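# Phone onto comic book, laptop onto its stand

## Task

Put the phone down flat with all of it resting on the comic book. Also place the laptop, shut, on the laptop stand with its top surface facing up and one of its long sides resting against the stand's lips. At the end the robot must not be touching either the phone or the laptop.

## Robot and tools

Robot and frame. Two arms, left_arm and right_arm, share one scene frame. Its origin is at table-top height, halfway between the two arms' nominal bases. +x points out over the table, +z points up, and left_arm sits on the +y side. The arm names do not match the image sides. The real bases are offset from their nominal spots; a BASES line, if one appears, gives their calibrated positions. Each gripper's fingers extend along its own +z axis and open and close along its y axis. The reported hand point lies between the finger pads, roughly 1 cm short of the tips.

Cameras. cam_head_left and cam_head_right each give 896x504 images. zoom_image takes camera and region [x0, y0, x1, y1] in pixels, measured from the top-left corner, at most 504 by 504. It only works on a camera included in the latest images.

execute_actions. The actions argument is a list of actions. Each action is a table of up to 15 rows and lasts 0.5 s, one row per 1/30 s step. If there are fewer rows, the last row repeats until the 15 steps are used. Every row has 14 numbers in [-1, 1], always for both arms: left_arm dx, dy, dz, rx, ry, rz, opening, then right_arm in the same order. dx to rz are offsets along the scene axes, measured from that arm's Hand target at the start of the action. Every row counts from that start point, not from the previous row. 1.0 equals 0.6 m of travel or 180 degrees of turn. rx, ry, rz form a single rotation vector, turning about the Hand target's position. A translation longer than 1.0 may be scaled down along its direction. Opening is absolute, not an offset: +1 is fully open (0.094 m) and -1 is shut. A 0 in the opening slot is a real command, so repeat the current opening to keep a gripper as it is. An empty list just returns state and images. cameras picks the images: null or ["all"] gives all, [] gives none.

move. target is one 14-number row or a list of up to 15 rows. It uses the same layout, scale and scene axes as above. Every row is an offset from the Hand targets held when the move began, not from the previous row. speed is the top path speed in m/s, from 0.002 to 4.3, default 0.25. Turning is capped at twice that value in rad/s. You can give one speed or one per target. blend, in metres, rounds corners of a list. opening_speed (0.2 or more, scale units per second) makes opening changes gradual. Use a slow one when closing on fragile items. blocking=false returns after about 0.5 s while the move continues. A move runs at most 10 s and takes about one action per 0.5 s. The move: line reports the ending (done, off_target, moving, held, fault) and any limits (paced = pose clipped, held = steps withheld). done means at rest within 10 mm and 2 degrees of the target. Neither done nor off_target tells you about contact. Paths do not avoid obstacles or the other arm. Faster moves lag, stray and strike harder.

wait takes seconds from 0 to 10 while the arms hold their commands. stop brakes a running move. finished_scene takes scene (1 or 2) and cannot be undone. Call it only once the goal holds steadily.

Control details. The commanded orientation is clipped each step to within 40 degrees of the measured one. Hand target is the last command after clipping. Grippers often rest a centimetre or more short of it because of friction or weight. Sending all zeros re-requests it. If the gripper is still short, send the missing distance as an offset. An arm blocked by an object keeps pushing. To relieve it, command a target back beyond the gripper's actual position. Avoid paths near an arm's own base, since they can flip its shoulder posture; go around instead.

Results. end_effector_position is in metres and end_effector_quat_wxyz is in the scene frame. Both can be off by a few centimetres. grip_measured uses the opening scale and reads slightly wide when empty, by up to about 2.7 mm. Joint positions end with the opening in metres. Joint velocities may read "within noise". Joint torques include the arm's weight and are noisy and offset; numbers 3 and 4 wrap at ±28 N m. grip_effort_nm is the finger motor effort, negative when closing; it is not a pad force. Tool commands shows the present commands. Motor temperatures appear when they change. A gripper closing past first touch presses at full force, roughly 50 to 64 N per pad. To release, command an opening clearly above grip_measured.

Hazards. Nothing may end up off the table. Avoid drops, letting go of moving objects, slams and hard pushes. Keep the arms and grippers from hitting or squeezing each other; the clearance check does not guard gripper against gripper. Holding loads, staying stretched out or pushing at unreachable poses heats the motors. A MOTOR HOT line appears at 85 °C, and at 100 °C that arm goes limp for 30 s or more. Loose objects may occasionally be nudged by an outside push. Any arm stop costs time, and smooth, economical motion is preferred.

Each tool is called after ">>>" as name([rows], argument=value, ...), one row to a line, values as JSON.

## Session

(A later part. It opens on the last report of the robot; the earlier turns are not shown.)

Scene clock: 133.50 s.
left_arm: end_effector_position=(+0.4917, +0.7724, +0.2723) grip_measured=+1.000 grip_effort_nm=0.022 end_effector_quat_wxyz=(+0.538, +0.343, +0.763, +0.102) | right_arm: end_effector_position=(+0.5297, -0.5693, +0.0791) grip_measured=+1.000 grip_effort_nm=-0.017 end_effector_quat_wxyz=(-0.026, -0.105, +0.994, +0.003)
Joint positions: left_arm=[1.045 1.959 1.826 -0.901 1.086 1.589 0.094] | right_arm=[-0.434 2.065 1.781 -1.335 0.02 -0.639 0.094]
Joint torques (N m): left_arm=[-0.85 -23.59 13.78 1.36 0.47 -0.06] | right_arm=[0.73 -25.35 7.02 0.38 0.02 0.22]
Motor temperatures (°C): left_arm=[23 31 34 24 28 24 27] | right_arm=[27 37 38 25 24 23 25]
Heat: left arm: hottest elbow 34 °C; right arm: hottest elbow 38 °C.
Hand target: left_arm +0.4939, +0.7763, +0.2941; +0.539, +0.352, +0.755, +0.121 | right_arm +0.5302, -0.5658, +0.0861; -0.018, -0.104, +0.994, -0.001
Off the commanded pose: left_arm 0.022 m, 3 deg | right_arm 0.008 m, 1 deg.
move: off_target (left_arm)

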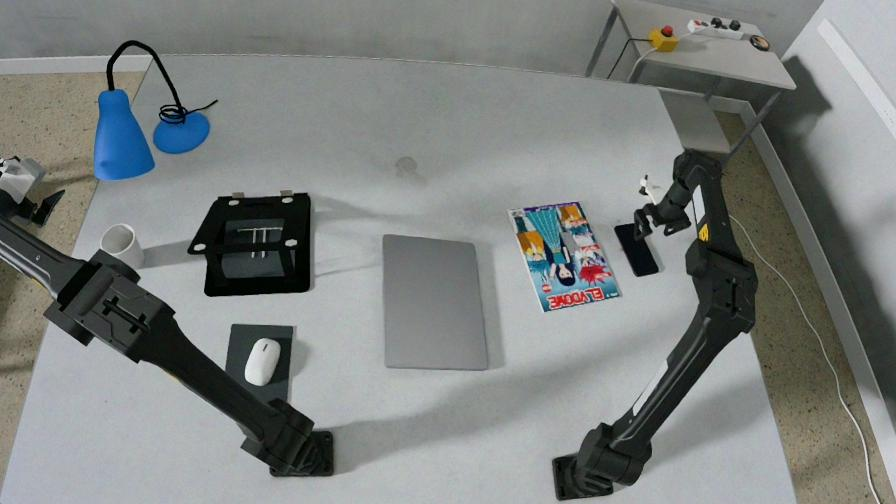

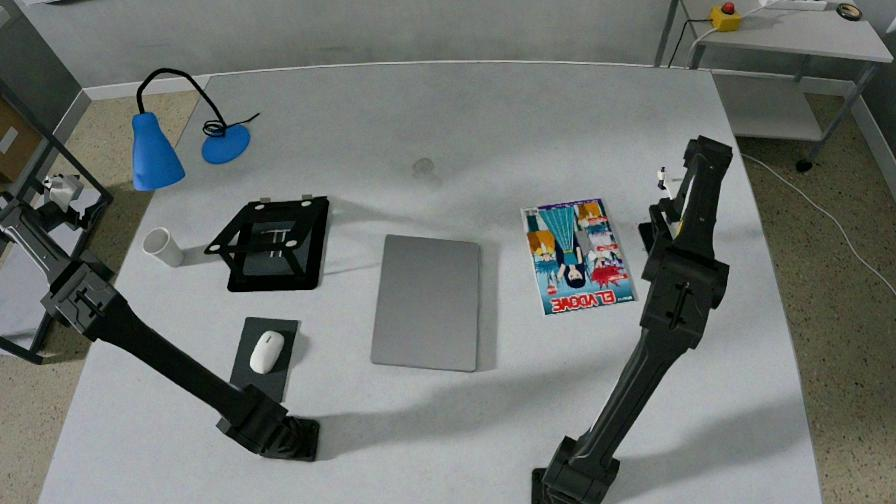

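>>> move(target=[0,0,0,0,0,0,1, -0.003,0.027,-0.045,0,0,0,1])

>>> zoom_image(camera="cam_head_left", region=[600, 180, 720, 290])

>>> zoom_image(camera="cam_head_right", region=[610, 180, 730, 290])

Scene clock: 139.87 s.
left_arm: end_effector_position=(+0.4917, +0.7724, +0.2723) grip_measured=+1.000 grip_effort_nm=0.022 end_effector_quat_wxyz=(+0.538, +0.343, +0.763, +0.102) | right_arm: end_effector_position=(+0.5268, -0.5557, +0.0545) grip_measured=+1.000 grip_effort_nm=-0.022 end_effector_quat_wxyz=(-0.025, -0.103, +0.994, +0.002)
Joint positions: left_arm=[1.045 1.959 1.826 -0.901 1.086 1.589 0.094] | right_arm=[-0.416 2.062 1.709 -1.262 0.02 -0.617 0.094]
Joint torques (N m): left_arm=[-1.55 -23.53 13.78 1.26 0.5 -0.01] | right_arm=[1.14 -25.35 6.69 0.47 0 0.23]
Heat: left arm: hottest elbow 34 °C; right arm: hottest shoulder 37 °C.
Hand target: left_arm +0.4939, +0.7763, +0.2941; +0.539, +0.352, +0.755, +0.121 | right_arm +0.5284, -0.5496, +0.0590; -0.019, -0.104, +0.994, -0.001
Off the commanded pose: left_arm 0.022 m, 3 deg | right_arm 0.008 m, 1 deg.
move: off_target (left_arm)

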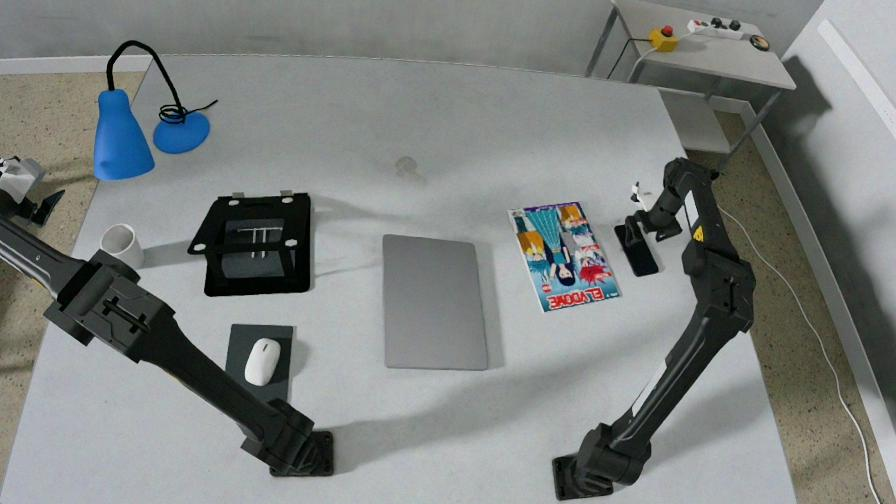

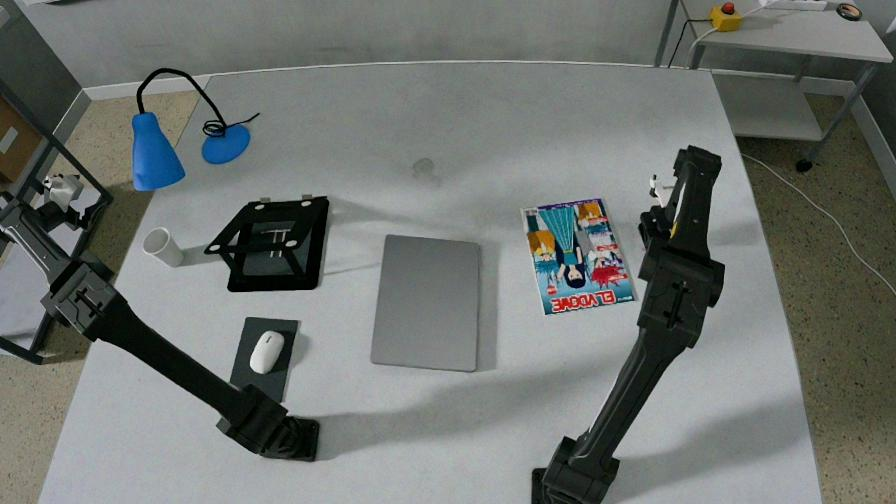

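Scaled by 4.200.

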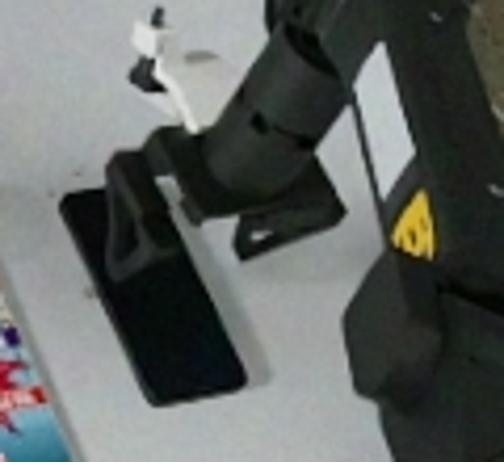

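Scaled by 4.200.

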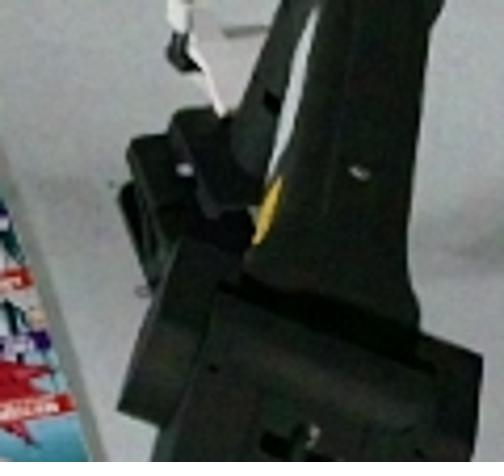

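>>> move(target=[0,0,0,0,0,0,1, -0.002,0.006,-0.042,0,0,0,1], speed=0.1)

>>> zoom_image(camera="cam_head_left", region=[600, 180, 720, 290])

Scene clock: 145.80 s.
left_arm: end_effector_position=(+0.4918, +0.7724, +0.2720) grip_measured=+1.000 grip_effort_nm=0.022 end_effector_quat_wxyz=(+0.538, +0.343, +0.763, +0.102) | right_arm: end_effector_position=(+0.5271, -0.5535, +0.0404) grip_measured=+1.000 grip_effort_nm=-0.017 end_effector_quat_wxyz=(-0.016, -0.102, +0.995, -0.003)
Joint positions: left_arm=[1.045 1.959 1.826 -0.901 1.086 1.589 0.094] | right_arm=[-0.413 2.062 1.67 -1.204 0.02 -0.611 0.094]
Joint torques (N m): left_arm=[-2.08 -24.06 13.64 1.1 0.53 -0.1] | right_arm=[1.14 -23.24 6.64 0.46 0 0.23]
Heat: left arm: hottest elbow 34 °C; right arm: hottest shoulder 38 °C.
Hand target: left_arm +0.4939, +0.7763, +0.2941; +0.539, +0.352, +0.755, +0.121 | right_arm +0.5273, -0.5460, +0.0339; -0.018, -0.104, +0.994, -0.001
Off the commanded pose: left_arm 0.023 m, 3 deg | right_arm 0.010 m, 0 deg.
move: off_target (left_arm)

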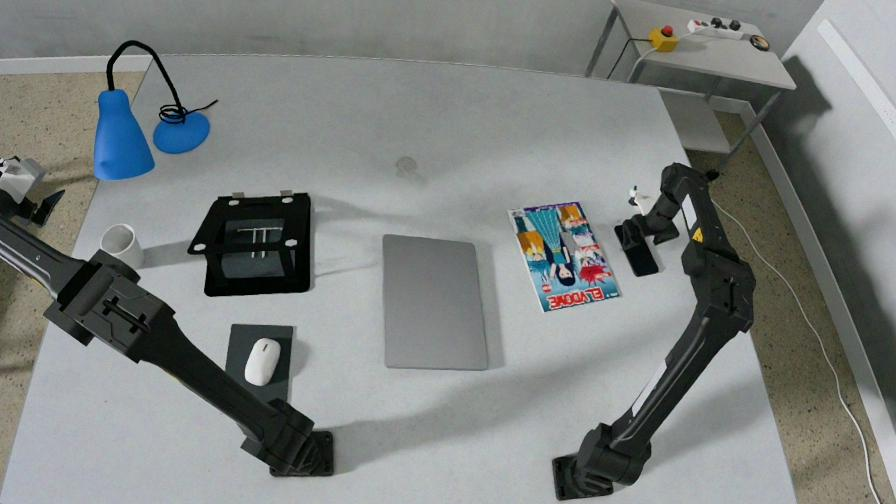

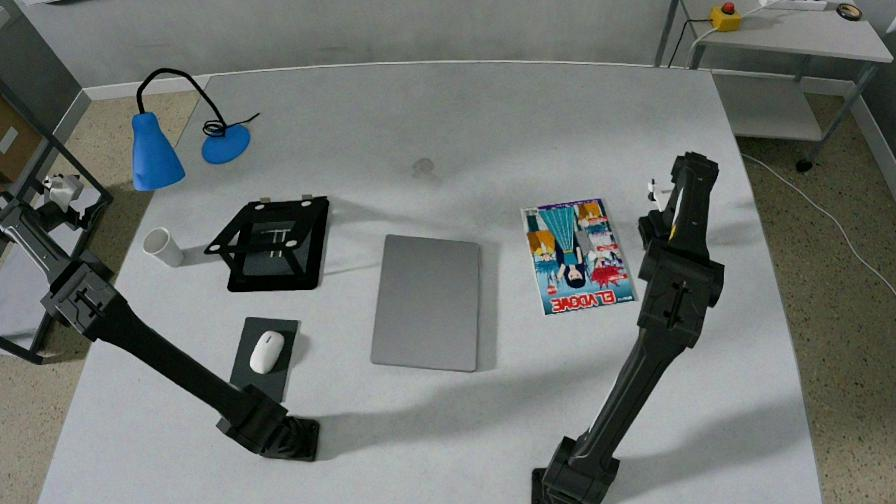

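Scaled by 4.200.

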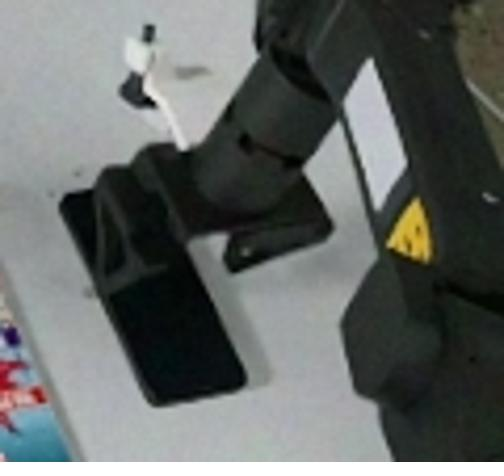

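>>> move(target=[0,0,0,0,0,0,1, 0.001,-0.010,-0.037,0,0,0,1], speed=0.1)

>>> zoom_image(camera="cam_head_left", region=[600, 180, 720, 290])

Scene clock: 149.60 s.
left_arm: end_effector_position=(+0.4917, +0.7724, +0.2723) grip_measured=+1.000 grip_effort_nm=0.022 end_effector_quat_wxyz=(+0.538, +0.343, +0.763, +0.102) | right_arm: end_effector_position=(+0.5321, -0.5557, +0.0361) grip_measured=+1.000 grip_effort_nm=-0.022 end_effector_quat_wxyz=(-0.003, -0.102, +0.995, -0.010)
Joint positions: left_arm=[1.045 1.959 1.826 -0.901 1.086 1.589 0.094] | right_arm=[-0.413 2.062 1.658 -1.162 0.02 -0.611 0.094]
Joint torques (N m): left_arm=[-1.49 -23.65 13.64 0.96 0.5 -0.01] | right_arm=[0.62 -20.6 6.71 0.53 0.01 0.14]
Heat: left arm: hottest elbow 34 °C; right arm: hottest shoulder 38 °C.
Hand target: left_arm +0.4939, +0.7763, +0.2941; +0.539, +0.352, +0.755, +0.121 | right_arm +0.5279, -0.5520, +0.0117; -0.018, -0.104, +0.994, -0.001
Off the commanded pose: left_arm 0.022 m, 3 deg | right_arm 0.025 m, 2 deg.
move: off_target (left_arm, right_arm)

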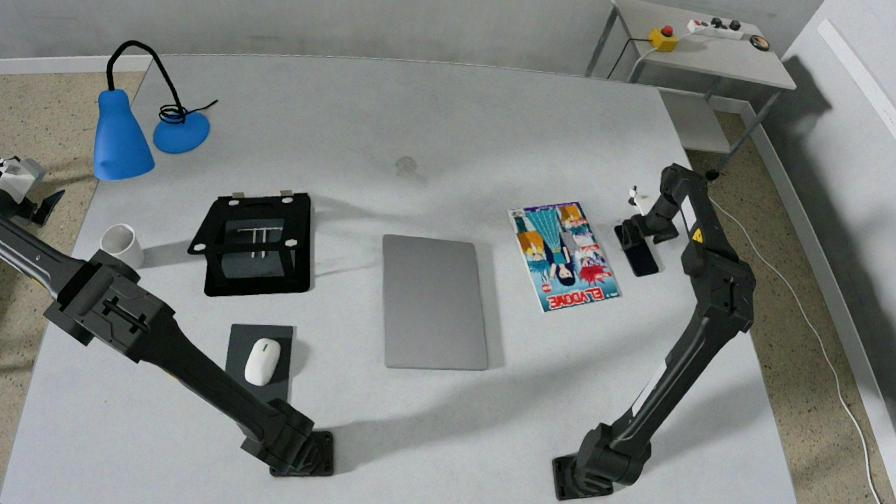

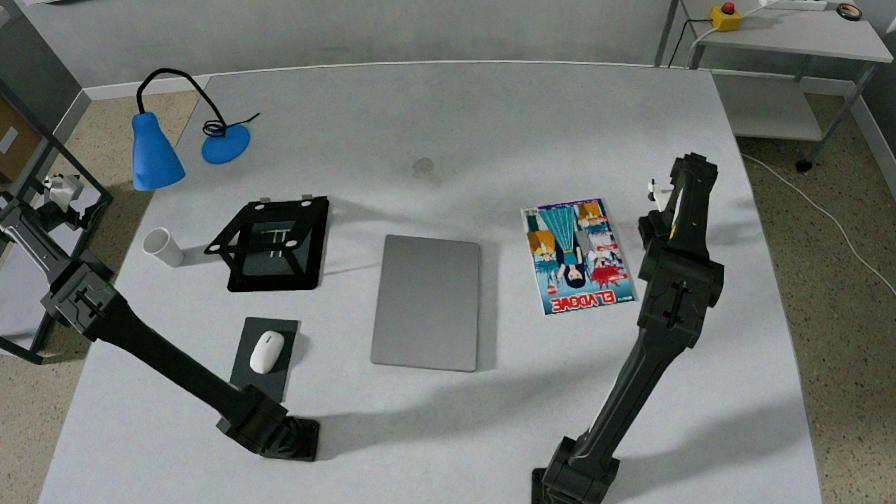

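Scaled by 4.200.

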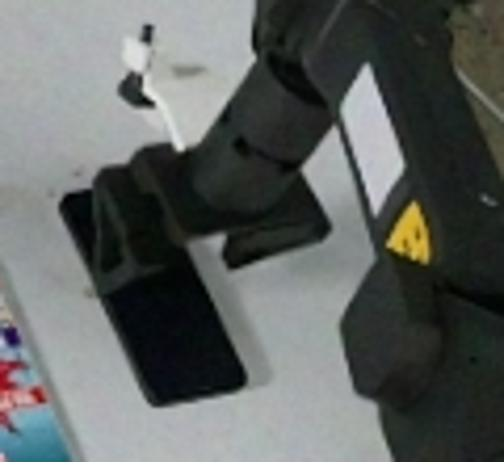

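>>> move([
  [0,0,0,0,0,0,1, 0,0,0.06,0,0,0,1],
  [0,0,0,0,0,0,1, 0.0,0.02,0.05,0,0,0,1],
], speed=0.15)

>>> zoom_image(camera="cam_head_left", region=[600, 180, 720, 290])

Scene clock: 156.30 s.
left_arm: end_effector_position=(+0.4917, +0.7724, +0.2723) grip_measured=+1.000 grip_effort_nm=0.022 end_effector_quat_wxyz=(+0.538, +0.343, +0.763, +0.102) | right_arm: end_effector_position=(+0.5248, -0.5463, +0.0363) grip_measured=+1.000 grip_effort_nm=-0.022 end_effector_quat_wxyz=(-0.022, -0.102, +0.995, +0.000)
Joint positions: left_arm=[1.045 1.959 1.826 -0.901 1.086 1.589 0.094] | right_arm=[-0.403 2.062 1.658 -1.205 0.02 -0.602 0.094]
Joint torques (N m): left_arm=[-2.08 -24.23 13.71 1.21 0.45 0] | right_arm=[1.14 -24.47 7.57 -0.01 -0.01 0.25]
Heat: left arm: hottest elbow 35 °C; right arm: hottest shoulder 39 °C.
Hand target: left_arm +0.4939, +0.7763, +0.2941; +0.539, +0.352, +0.755, +0.121 | right_arm +0.5279, -0.5400, +0.0417; -0.018, -0.104, +0.994, -0.001
Off the commanded pose: left_arm 0.022 m, 3 deg | right_arm 0.009 m, 0 deg.
move: off_target (left_arm)

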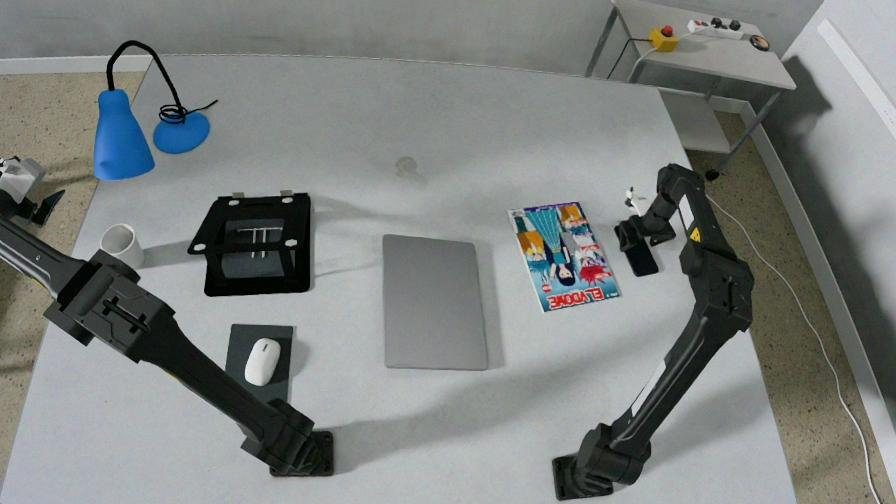

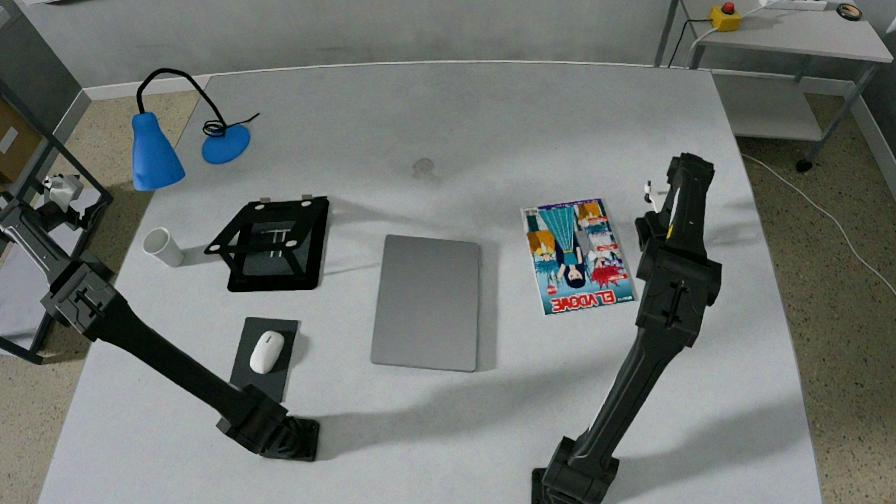

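Scaled by 4.200.

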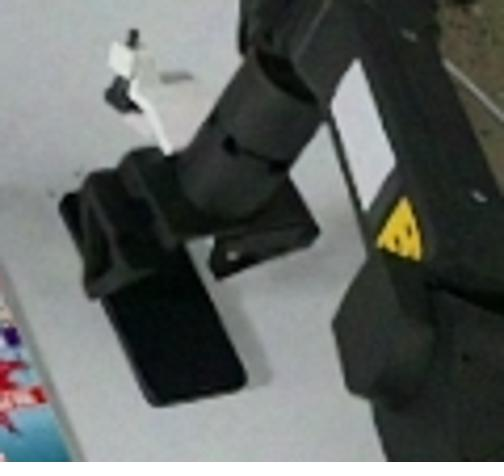

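>>> move(target=[0,0,0,0,0,0,1, 0.0,0.0,-0.05,0,0,0,1], speed=0.1)

>>> zoom_image(camera="cam_head_left", region=[600, 180, 720, 290])

Scene clock: 159.47 s.
left_arm: end_effector_position=(+0.4917, +0.7724, +0.2723) grip_measured=+1.000 grip_effort_nm=0.022 end_effector_quat_wxyz=(+0.538, +0.343, +0.763, +0.102) | right_arm: end_effector_position=(+0.5292, -0.5482, +0.0295) grip_measured=+1.000 grip_effort_nm=-0.017 end_effector_quat_wxyz=(-0.008, -0.102, +0.995, -0.007)
Joint positions: left_arm=[1.045 1.959 1.826 -0.901 1.086 1.589 0.094] | right_arm=[-0.403 2.062 1.639 -1.155 0.02 -0.602 0.094]
Joint torques (N m): left_arm=[-1.03 -24.12 13.7 0.95 0.53 -0.05] | right_arm=[1.14 -20.89 6.6 0.42 -0.01 0.21]
Heat: left arm: hottest elbow 35 °C; right arm: hottest shoulder 39 °C.
Hand target: left_arm +0.4939, +0.7763, +0.2941; +0.539, +0.352, +0.755, +0.121 | right_arm +0.5280, -0.5400, +0.0117; -0.018, -0.104, +0.994, -0.001
Off the commanded pose: left_arm 0.022 m, 3 deg | right_arm 0.020 m, 1 deg.
move: off_target (left_arm, right_arm)

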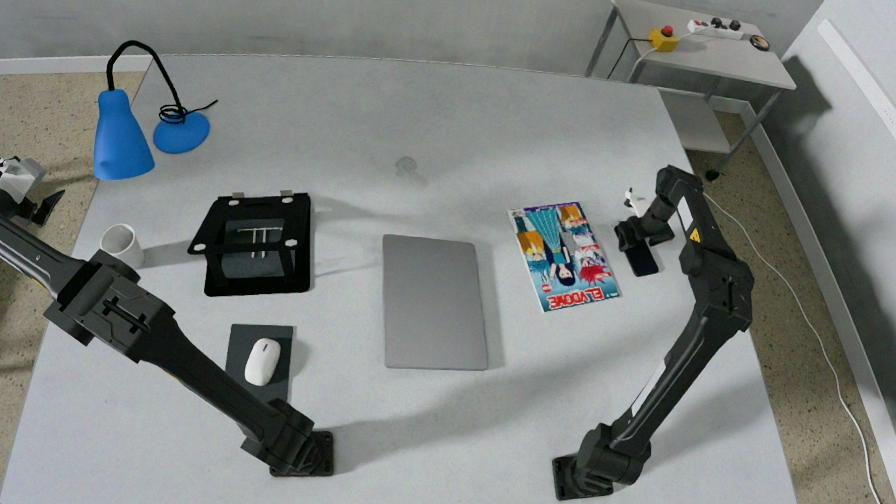

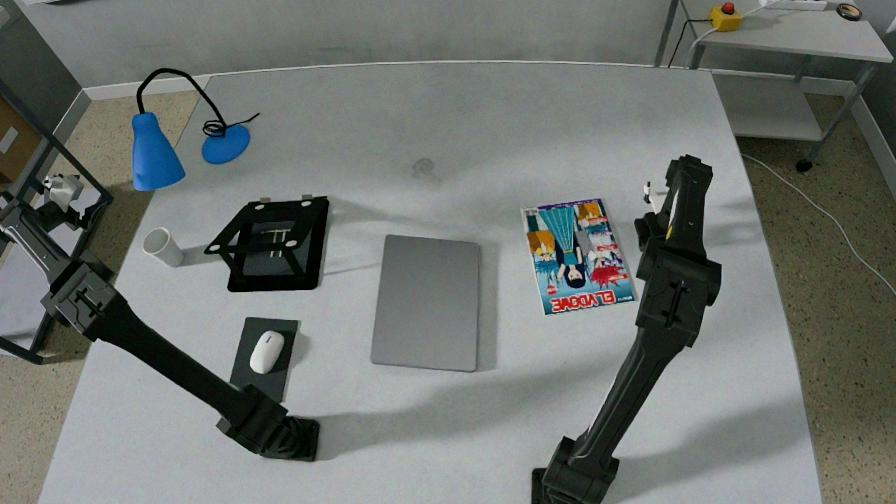

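Scaled by 4.200.

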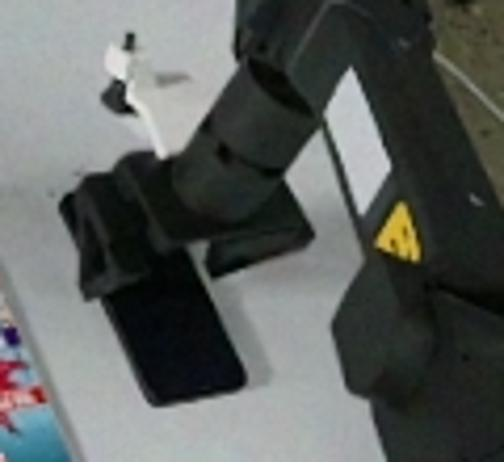

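>>> move(target=[0,0,0,0,0,0,1, -0.008,0.0,-0.025,0,0,0,1], speed=0.1, cameras=["cam_head_left"])

>>> zoom_image(camera="cam_head_left", region=[600, 180, 720, 290])

Scene clock: 162.37 s.
left_arm: end_effector_position=(+0.4917, +0.7724, +0.2723) grip_measured=+1.000 grip_effort_nm=0.022 end_effector_quat_wxyz=(+0.538, +0.343, +0.763, +0.102) | right_arm: end_effector_position=(+0.5268, -0.5472, +0.0192) grip_measured=+1.000 grip_effort_nm=-0.017 end_effector_quat_wxyz=(-0.004, -0.102, +0.995, -0.010)
Joint positions: left_arm=[1.045 1.959 1.826 -0.901 1.086 1.589 0.094] | right_arm=[-0.403 2.062 1.609 -1.116 0.021 -0.602 0.094]
Joint torques (N m): left_arm=[-1.9 -23.47 13.91 1.06 0.56 -0.04] | right_arm=[1.03 -21.13 6.43 0.36 -0.01 0.19]
Heat: left arm: hottest elbow 35 °C; right arm: hottest shoulder 39 °C.
Hand target: left_arm +0.4939, +0.7763, +0.2941; +0.539, +0.352, +0.755, +0.121 | right_arm +0.5230, -0.5400, -0.0034; -0.018, -0.104, +0.994, -0.001
Off the commanded pose: left_arm 0.022 m, 3 deg | right_arm 0.024 m, 2 deg.
move: off_target (left_arm, right_arm)
Images, in order (width x height): cam_head_left 896x504.

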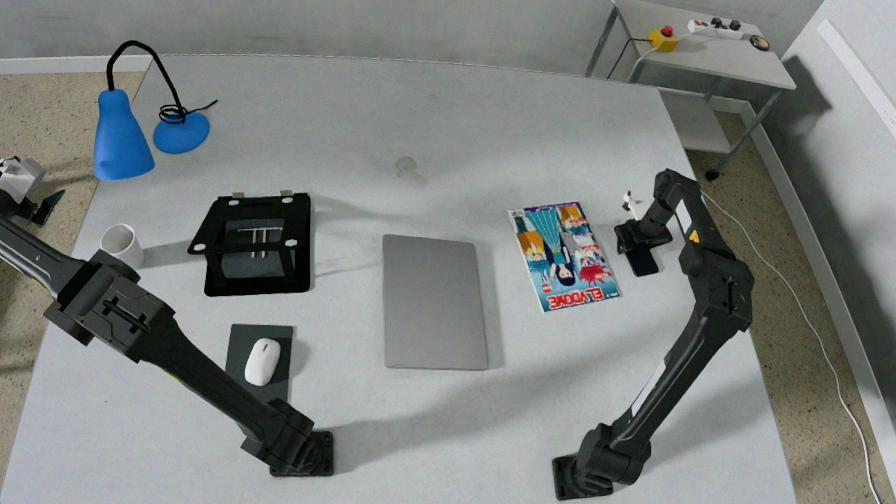

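Scaled by 4.200.

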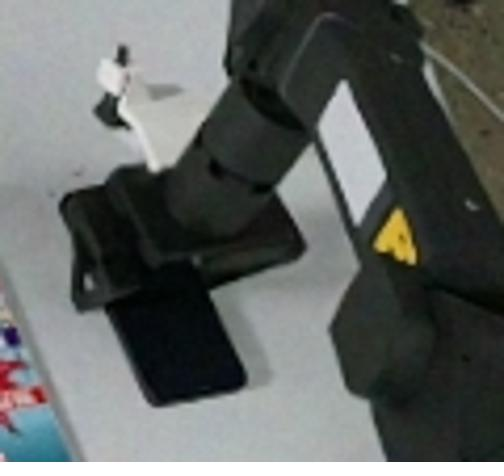

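>>> move(target=[0,0,0,0,0,0,1, 0.0,0.0,-0.010,0,0,0,0.3], speed=0.05, opening_speed=0.5, cameras=["cam_head_left"])

>>> zoom_image(camera="cam_head_left", region=[600, 180, 720, 290])

Scene clock: 166.33 s.
left_arm: end_effector_position=(+0.4917, +0.7724, +0.2723) grip_measured=+1.000 grip_effort_nm=0.017 end_effector_quat_wxyz=(+0.538, +0.343, +0.763, +0.102) | right_arm: end_effector_position=(+0.5301, -0.5487, +0.0191) grip_measured=+0.517 grip_effort_nm=-1.028 end_effector_quat_wxyz=(+0.002, -0.102, +0.995, -0.013)
Joint positions: left_arm=[1.045 1.959 1.826 -0.901 1.086 1.589 0.094] | right_arm=[-0.403 2.063 1.609 -1.101 0.022 -0.602 0.071]
Joint torques (N m): left_arm=[-1.55 -23.24 13.71 1.13 0.52 -0.02] | right_arm=[0.97 -20.66 6.09 0.43 -0.03 0.19]
Heat: left arm: hottest elbow 35 °C; right arm: hottest shoulder 39 °C.
Hand target: left_arm +0.4939, +0.7763, +0.2941; +0.539, +0.352, +0.755, +0.121 | right_arm +0.5231, -0.5400, -0.0093; -0.018, -0.104, +0.994, -0.002
Off the commanded pose: left_arm 0.022 m, 3 deg | right_arm 0.031 m, 3 deg.
move: off_target (left_arm, right_arm)
Images, in order (width x height): cam_head_left 896x504.

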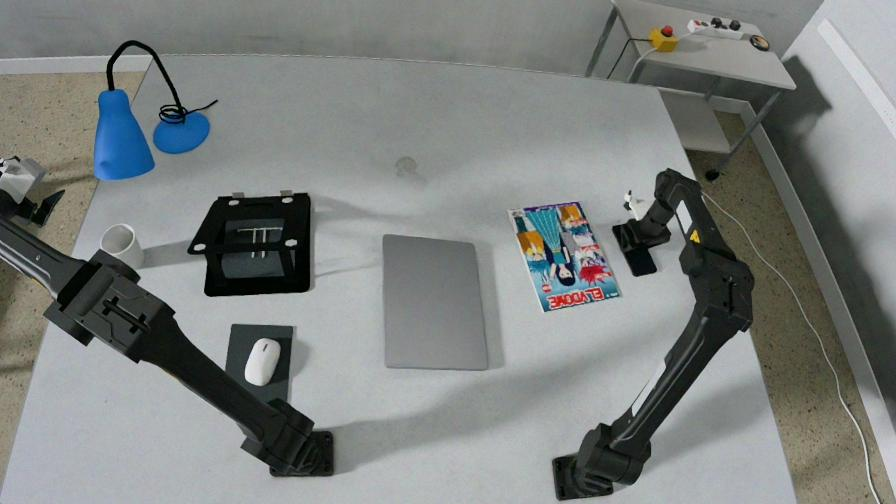

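Scaled by 4.200.

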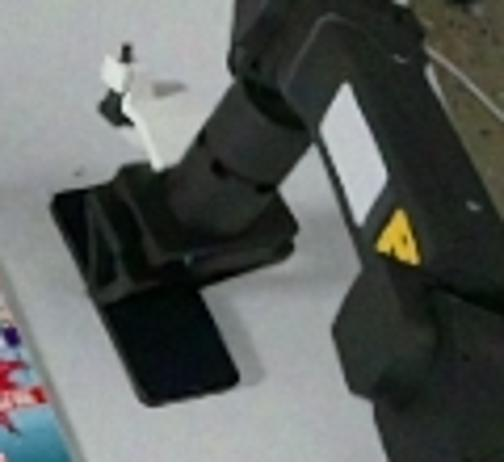

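>>> move([
  [0,0,0,0,0,0,1, 0,0,0.13,0,0,0,0.3],
  [0,0,0,0,0,0,1, -0.012,0.335,0.13,0,0,0,0.3],
], speed=0.2, blend=0.02)

>>> zoom_image(camera="cam_head_left", region=[500, 180, 680, 330])

>>> zoom_image(camera="cam_head_right", region=[500, 180, 680, 330])

Scene clock: 173.43 s.
left_arm: end_effector_position=(+0.4917, +0.7724, +0.2723) grip_measured=+1.000 grip_effort_nm=0.022 end_effector_quat_wxyz=(+0.538, +0.343, +0.763, +0.102) | right_arm: end_effector_position=(+0.5140, -0.3386, +0.0534) grip_measured=+0.516 grip_effort_nm=-1.038 end_effector_quat_wxyz=(-0.036, -0.108, +0.994, +0.003)
Joint positions: left_arm=[1.045 1.959 1.826 -0.901 1.086 1.589 0.094] | right_arm=[-0.056 1.923 1.48 -1.199 0.006 -0.267 0.071]
Joint torques (N m): left_arm=[-1.73 -23.41 13.76 1.24 0.53 -0.06] | right_arm=[0.38 -24.23 6.99 0.29 0.09 0.26]
Heat: left arm: hottest elbow 35 °C; right arm: hottest shoulder 40 °C.
Hand target: left_arm +0.4939, +0.7763, +0.2941; +0.539, +0.352, +0.755, +0.121 | right_arm +0.5159, -0.3391, +0.0687; -0.018, -0.104, +0.994, -0.001
Off the commanded pose: left_arm 0.022 m, 3 deg | right_arm 0.016 m, 2 deg.
move: off_target (left_arm, right_arm)

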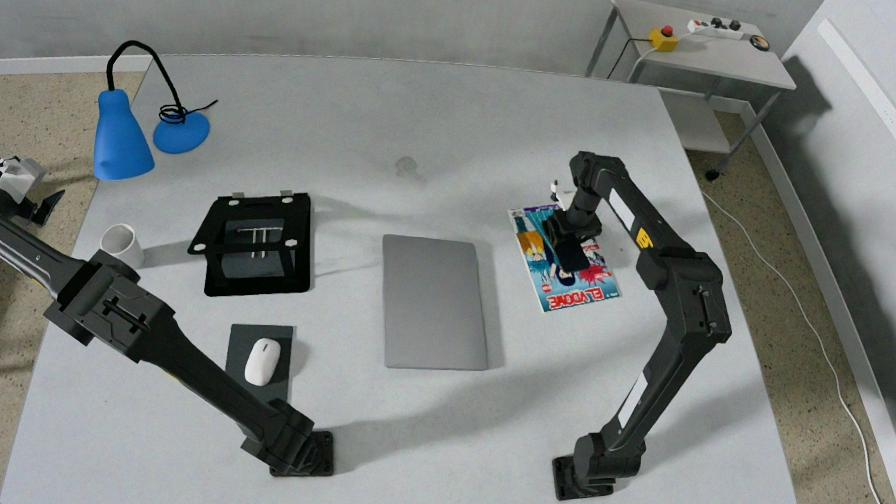

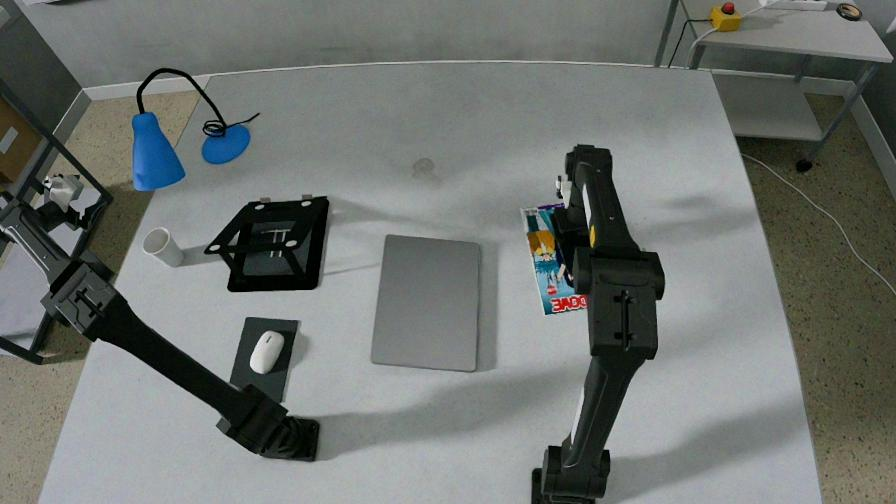

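Scaled by 2.800.

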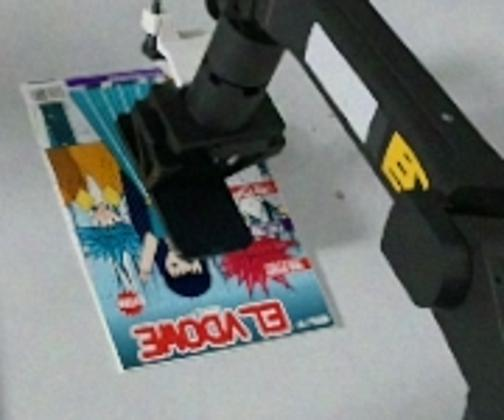

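Scaled by 2.800.

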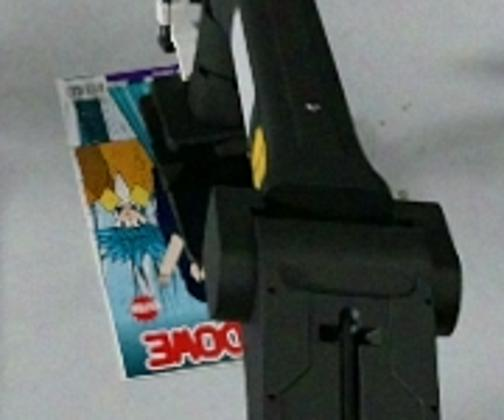

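>>> move(target=[0,0,0,0,0,0,1, 0.005,0,-0.097,0,0,0,0.3], speed=0.08)

>>> zoom_image(camera="cam_head_left", region=[500, 180, 680, 330])

Scene clock: 179.17 s.
left_arm: end_effector_position=(+0.4917, +0.7724, +0.2723) grip_measured=+1.000 grip_effort_nm=0.027 end_effector_quat_wxyz=(+0.538, +0.343, +0.763, +0.102) | right_arm: end_effector_position=(+0.5211, -0.3391, +0.0223) grip_measured=+0.516 grip_effort_nm=-1.043 end_effector_quat_wxyz=(-0.011, -0.107, +0.994, -0.002)
Joint positions: left_arm=[1.045 1.959 1.826 -0.901 1.086 1.589 0.094] | right_arm=[-0.056 1.948 1.429 -1.073 0.007 -0.265 0.071]
Joint torques (N m): left_arm=[-1.49 -23.65 13.53 1.14 0.46 0] | right_arm=[0.38 -19.72 6.74 0.44 0.08 0.21]
Heat: left arm: hottest elbow 35 °C; right arm: hottest shoulder 40 °C.
Hand target: left_arm +0.4939, +0.7763, +0.2941; +0.539, +0.352, +0.755, +0.121 | right_arm +0.5190, -0.3391, +0.0105; -0.018, -0.104, +0.994, -0.001
Off the commanded pose: left_arm 0.022 m, 3 deg | right_arm 0.012 m, 1 deg.
move: off_target (left_arm, right_arm)

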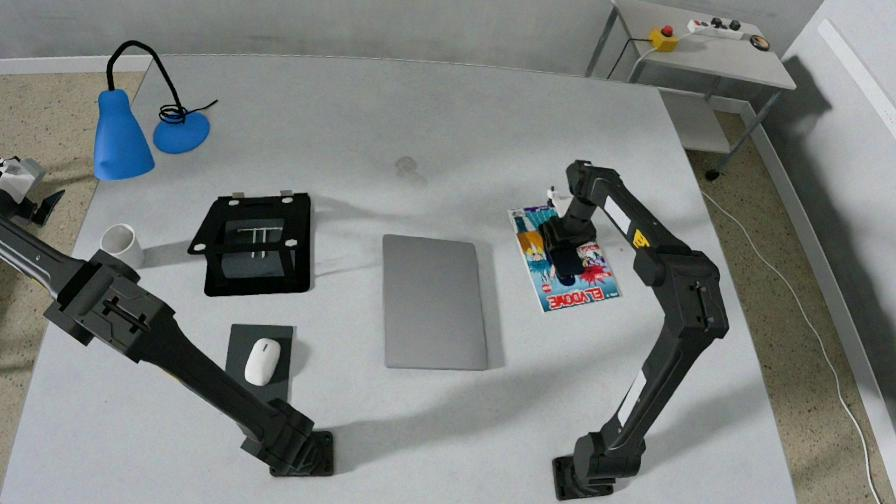

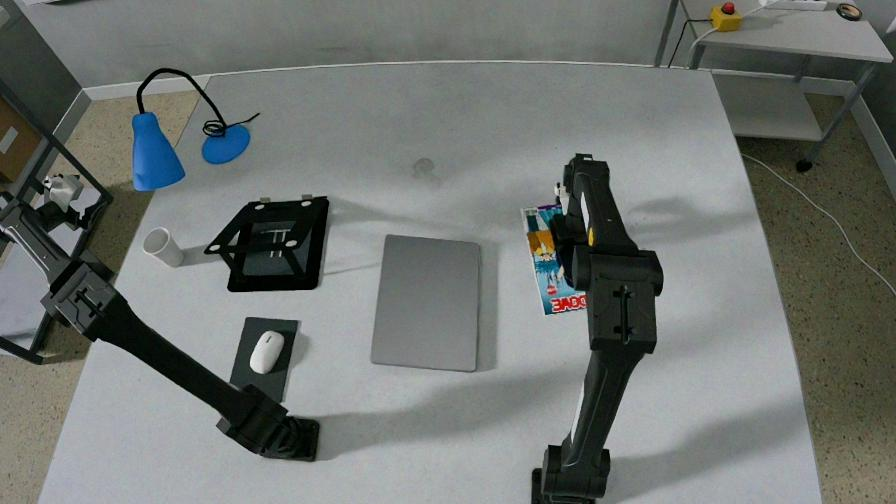

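Scaled by 2.800.

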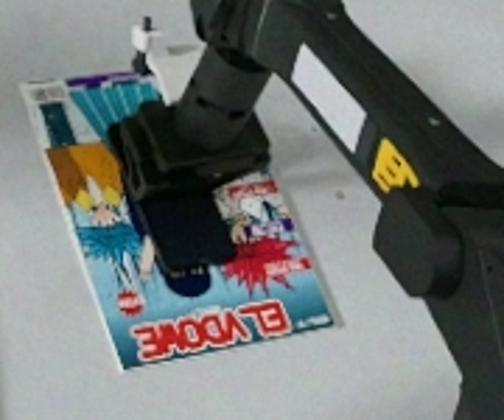

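>>> move(target=[0,0,0,0,0,0,1, -0.005,0,-0.022,0,0,0,0.3], speed=0.05)

>>> zoom_image(camera="cam_head_left", region=[500, 180, 680, 330])

Scene clock: 183.23 s.
left_arm: end_effector_position=(+0.4917, +0.7724, +0.2723) grip_measured=+1.000 grip_effort_nm=0.022 end_effector_quat_wxyz=(+0.538, +0.343, +0.763, +0.102) | right_arm: end_effector_position=(+0.5228, -0.3397, +0.0202) grip_measured=+0.516 grip_effort_nm=-1.038 end_effector_quat_wxyz=(-0.005, -0.105, +0.994, -0.004)
Joint positions: left_arm=[1.045 1.959 1.826 -0.901 1.086 1.589 0.094] | right_arm=[-0.056 1.948 1.422 -1.055 0.01 -0.262 0.071]
Joint torques (N m): left_arm=[-1.79 -22.89 13.78 1.1 0.53 0] | right_arm=[0.38 -19.02 5.53 1.02 -0.03 0.21]
Heat: left arm: hottest elbow 35 °C; right arm: hottest shoulder 39 °C.
Hand target: left_arm +0.4939, +0.7763, +0.2941; +0.539, +0.352, +0.755, +0.121 | right_arm +0.5158, -0.3391, -0.0028; -0.019, -0.104, +0.994, -0.001
Off the commanded pose: left_arm 0.022 m, 3 deg | right_arm 0.024 m, 2 deg.
move: off_target (left_arm, right_arm)

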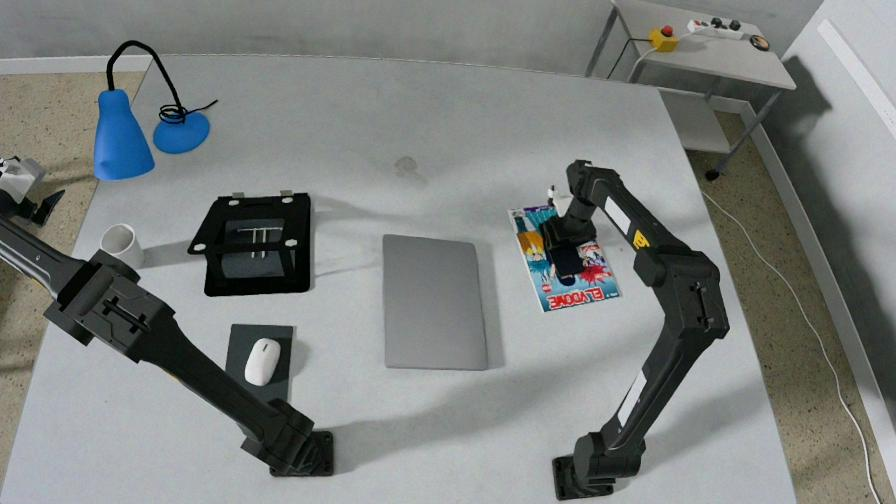

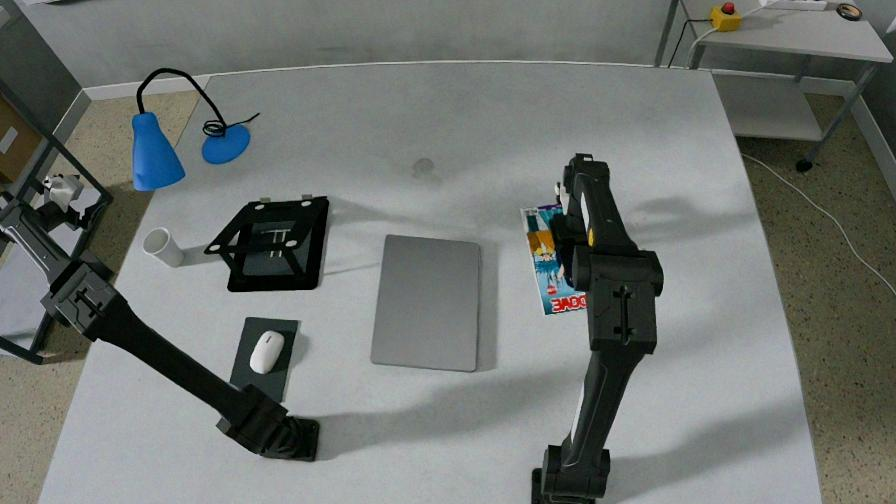

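Scaled by 2.800.

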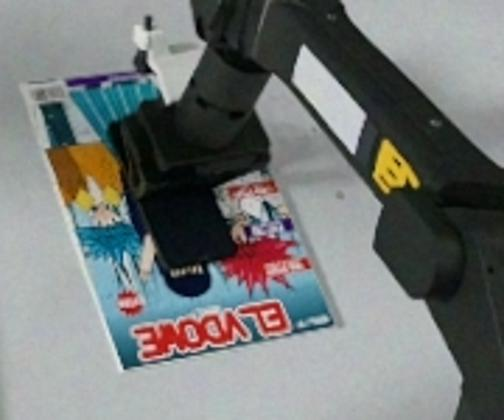

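>>> move([
  [0,0,0,0,0,0,1, 0.01,0,0.01,0,0,0,0.3],
  [0,0,0,0,0,0,1, 0.01,0,0.01,0,0,0,1],
], opening_speed=0.6, cameras=[])

>>> move([
  [0,0,0,0,0,0,1, 0,0,0.1,0,0,0,1],
  [0,0,0,0,0,0,1, 0,0,0.25,0,0,0,1],
  [0,0,0,0,0,0,1, -0.2,-0.2,0.25,0,0,0,1],
], speed=0.25, blend=0.03)

>>> zoom_image(camera="cam_head_left", region=[500, 180, 680, 330])

Scene clock: 188.80 s.
left_arm: end_effector_position=(+0.4918, +0.7724, +0.2720) grip_measured=+1.000 grip_effort_nm=0.022 end_effector_quat_wxyz=(+0.538, +0.343, +0.763, +0.102) | right_arm: end_effector_position=(+0.5226, -0.3397, +0.0189) grip_measured=+0.998 grip_effort_nm=0.071 end_effector_quat_wxyz=(-0.006, -0.105, +0.994, -0.004)
Joint positions: left_arm=[1.045 1.959 1.826 -0.901 1.086 1.589 0.094] | right_arm=[-0.056 1.95 1.422 -1.054 0.01 -0.261 0.094]
Joint torques (N m): left_arm=[-0.91 -23.3 13.68 1.03 0.5 -0.06] | right_arm=[0.5 -19.02 7.38 0.17 -0.03 0.18]
Heat: left arm: hottest elbow 35 °C; right arm: hottest shoulder 39 °C.
Hand target: left_arm +0.4939, +0.7763, +0.2941; +0.539, +0.352, +0.755, +0.121 | right_arm +0.5218, -0.3391, +0.0032; -0.019, -0.104, +0.994, -0.001
Off the commanded pose: left_arm 0.023 m, 3 deg | right_arm 0.016 m, 1 deg.
move: off_target (left_arm, right_arm); target 2's new opening was sent with right_arm's hand 0.017 m and 2 deg from that target
No camera images: "cameras" was empty.

Scene clock: 191.03 s.
left_arm: end_effector_position=(+0.4917, +0.7724, +0.2723) grip_measured=+1.000 grip_effort_nm=0.022 end_effector_quat_wxyz=(+0.538, +0.343, +0.763, +0.102) | right_arm: end_effector_position=(+0.4056, -0.4580, +0.1522) grip_measured=+0.999 grip_effort_nm=0.066 end_effector_quat_wxyz=(-0.024, -0.103, +0.994, +0.000)
Joint positions: left_arm=[1.045 1.959 1.826 -0.901 1.086 1.589 0.094] | right_arm=[-0.326 1.607 1.319 -1.325 0.02 -0.526 0.094]
Joint torques (N m): left_arm=[-1.2 -23.12 13.61 0.95 0.55 -0.06] | right_arm=[0.03 -17.85 6.79 0.44 -0.05 0.07]
Heat: left arm: hottest elbow 35 °C; right arm: hottest shoulder 39 °C.
Hand target: left_arm +0.4939, +0.7763, +0.2941; +0.539, +0.352, +0.755, +0.121 | right_arm +0.4019, -0.4590, +0.1533; -0.018, -0.104, +0.994, -0.001
Off the commanded pose: left_arm 0.022 m, 3 deg | right_arm 0.004 m, 1 deg.
move: off_target (left_arm); blend cut to 0.0299 m at target 1

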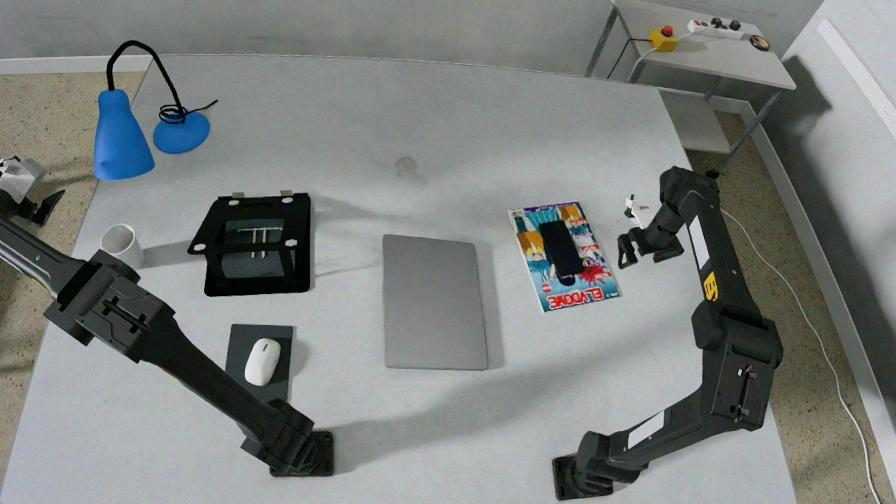

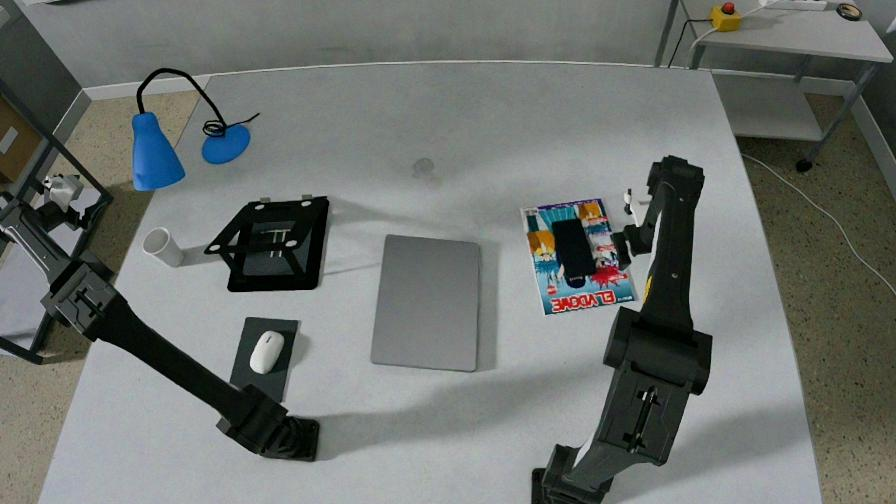

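Scaled by 2.800.

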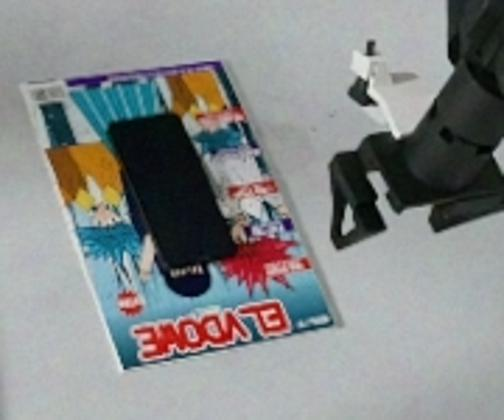

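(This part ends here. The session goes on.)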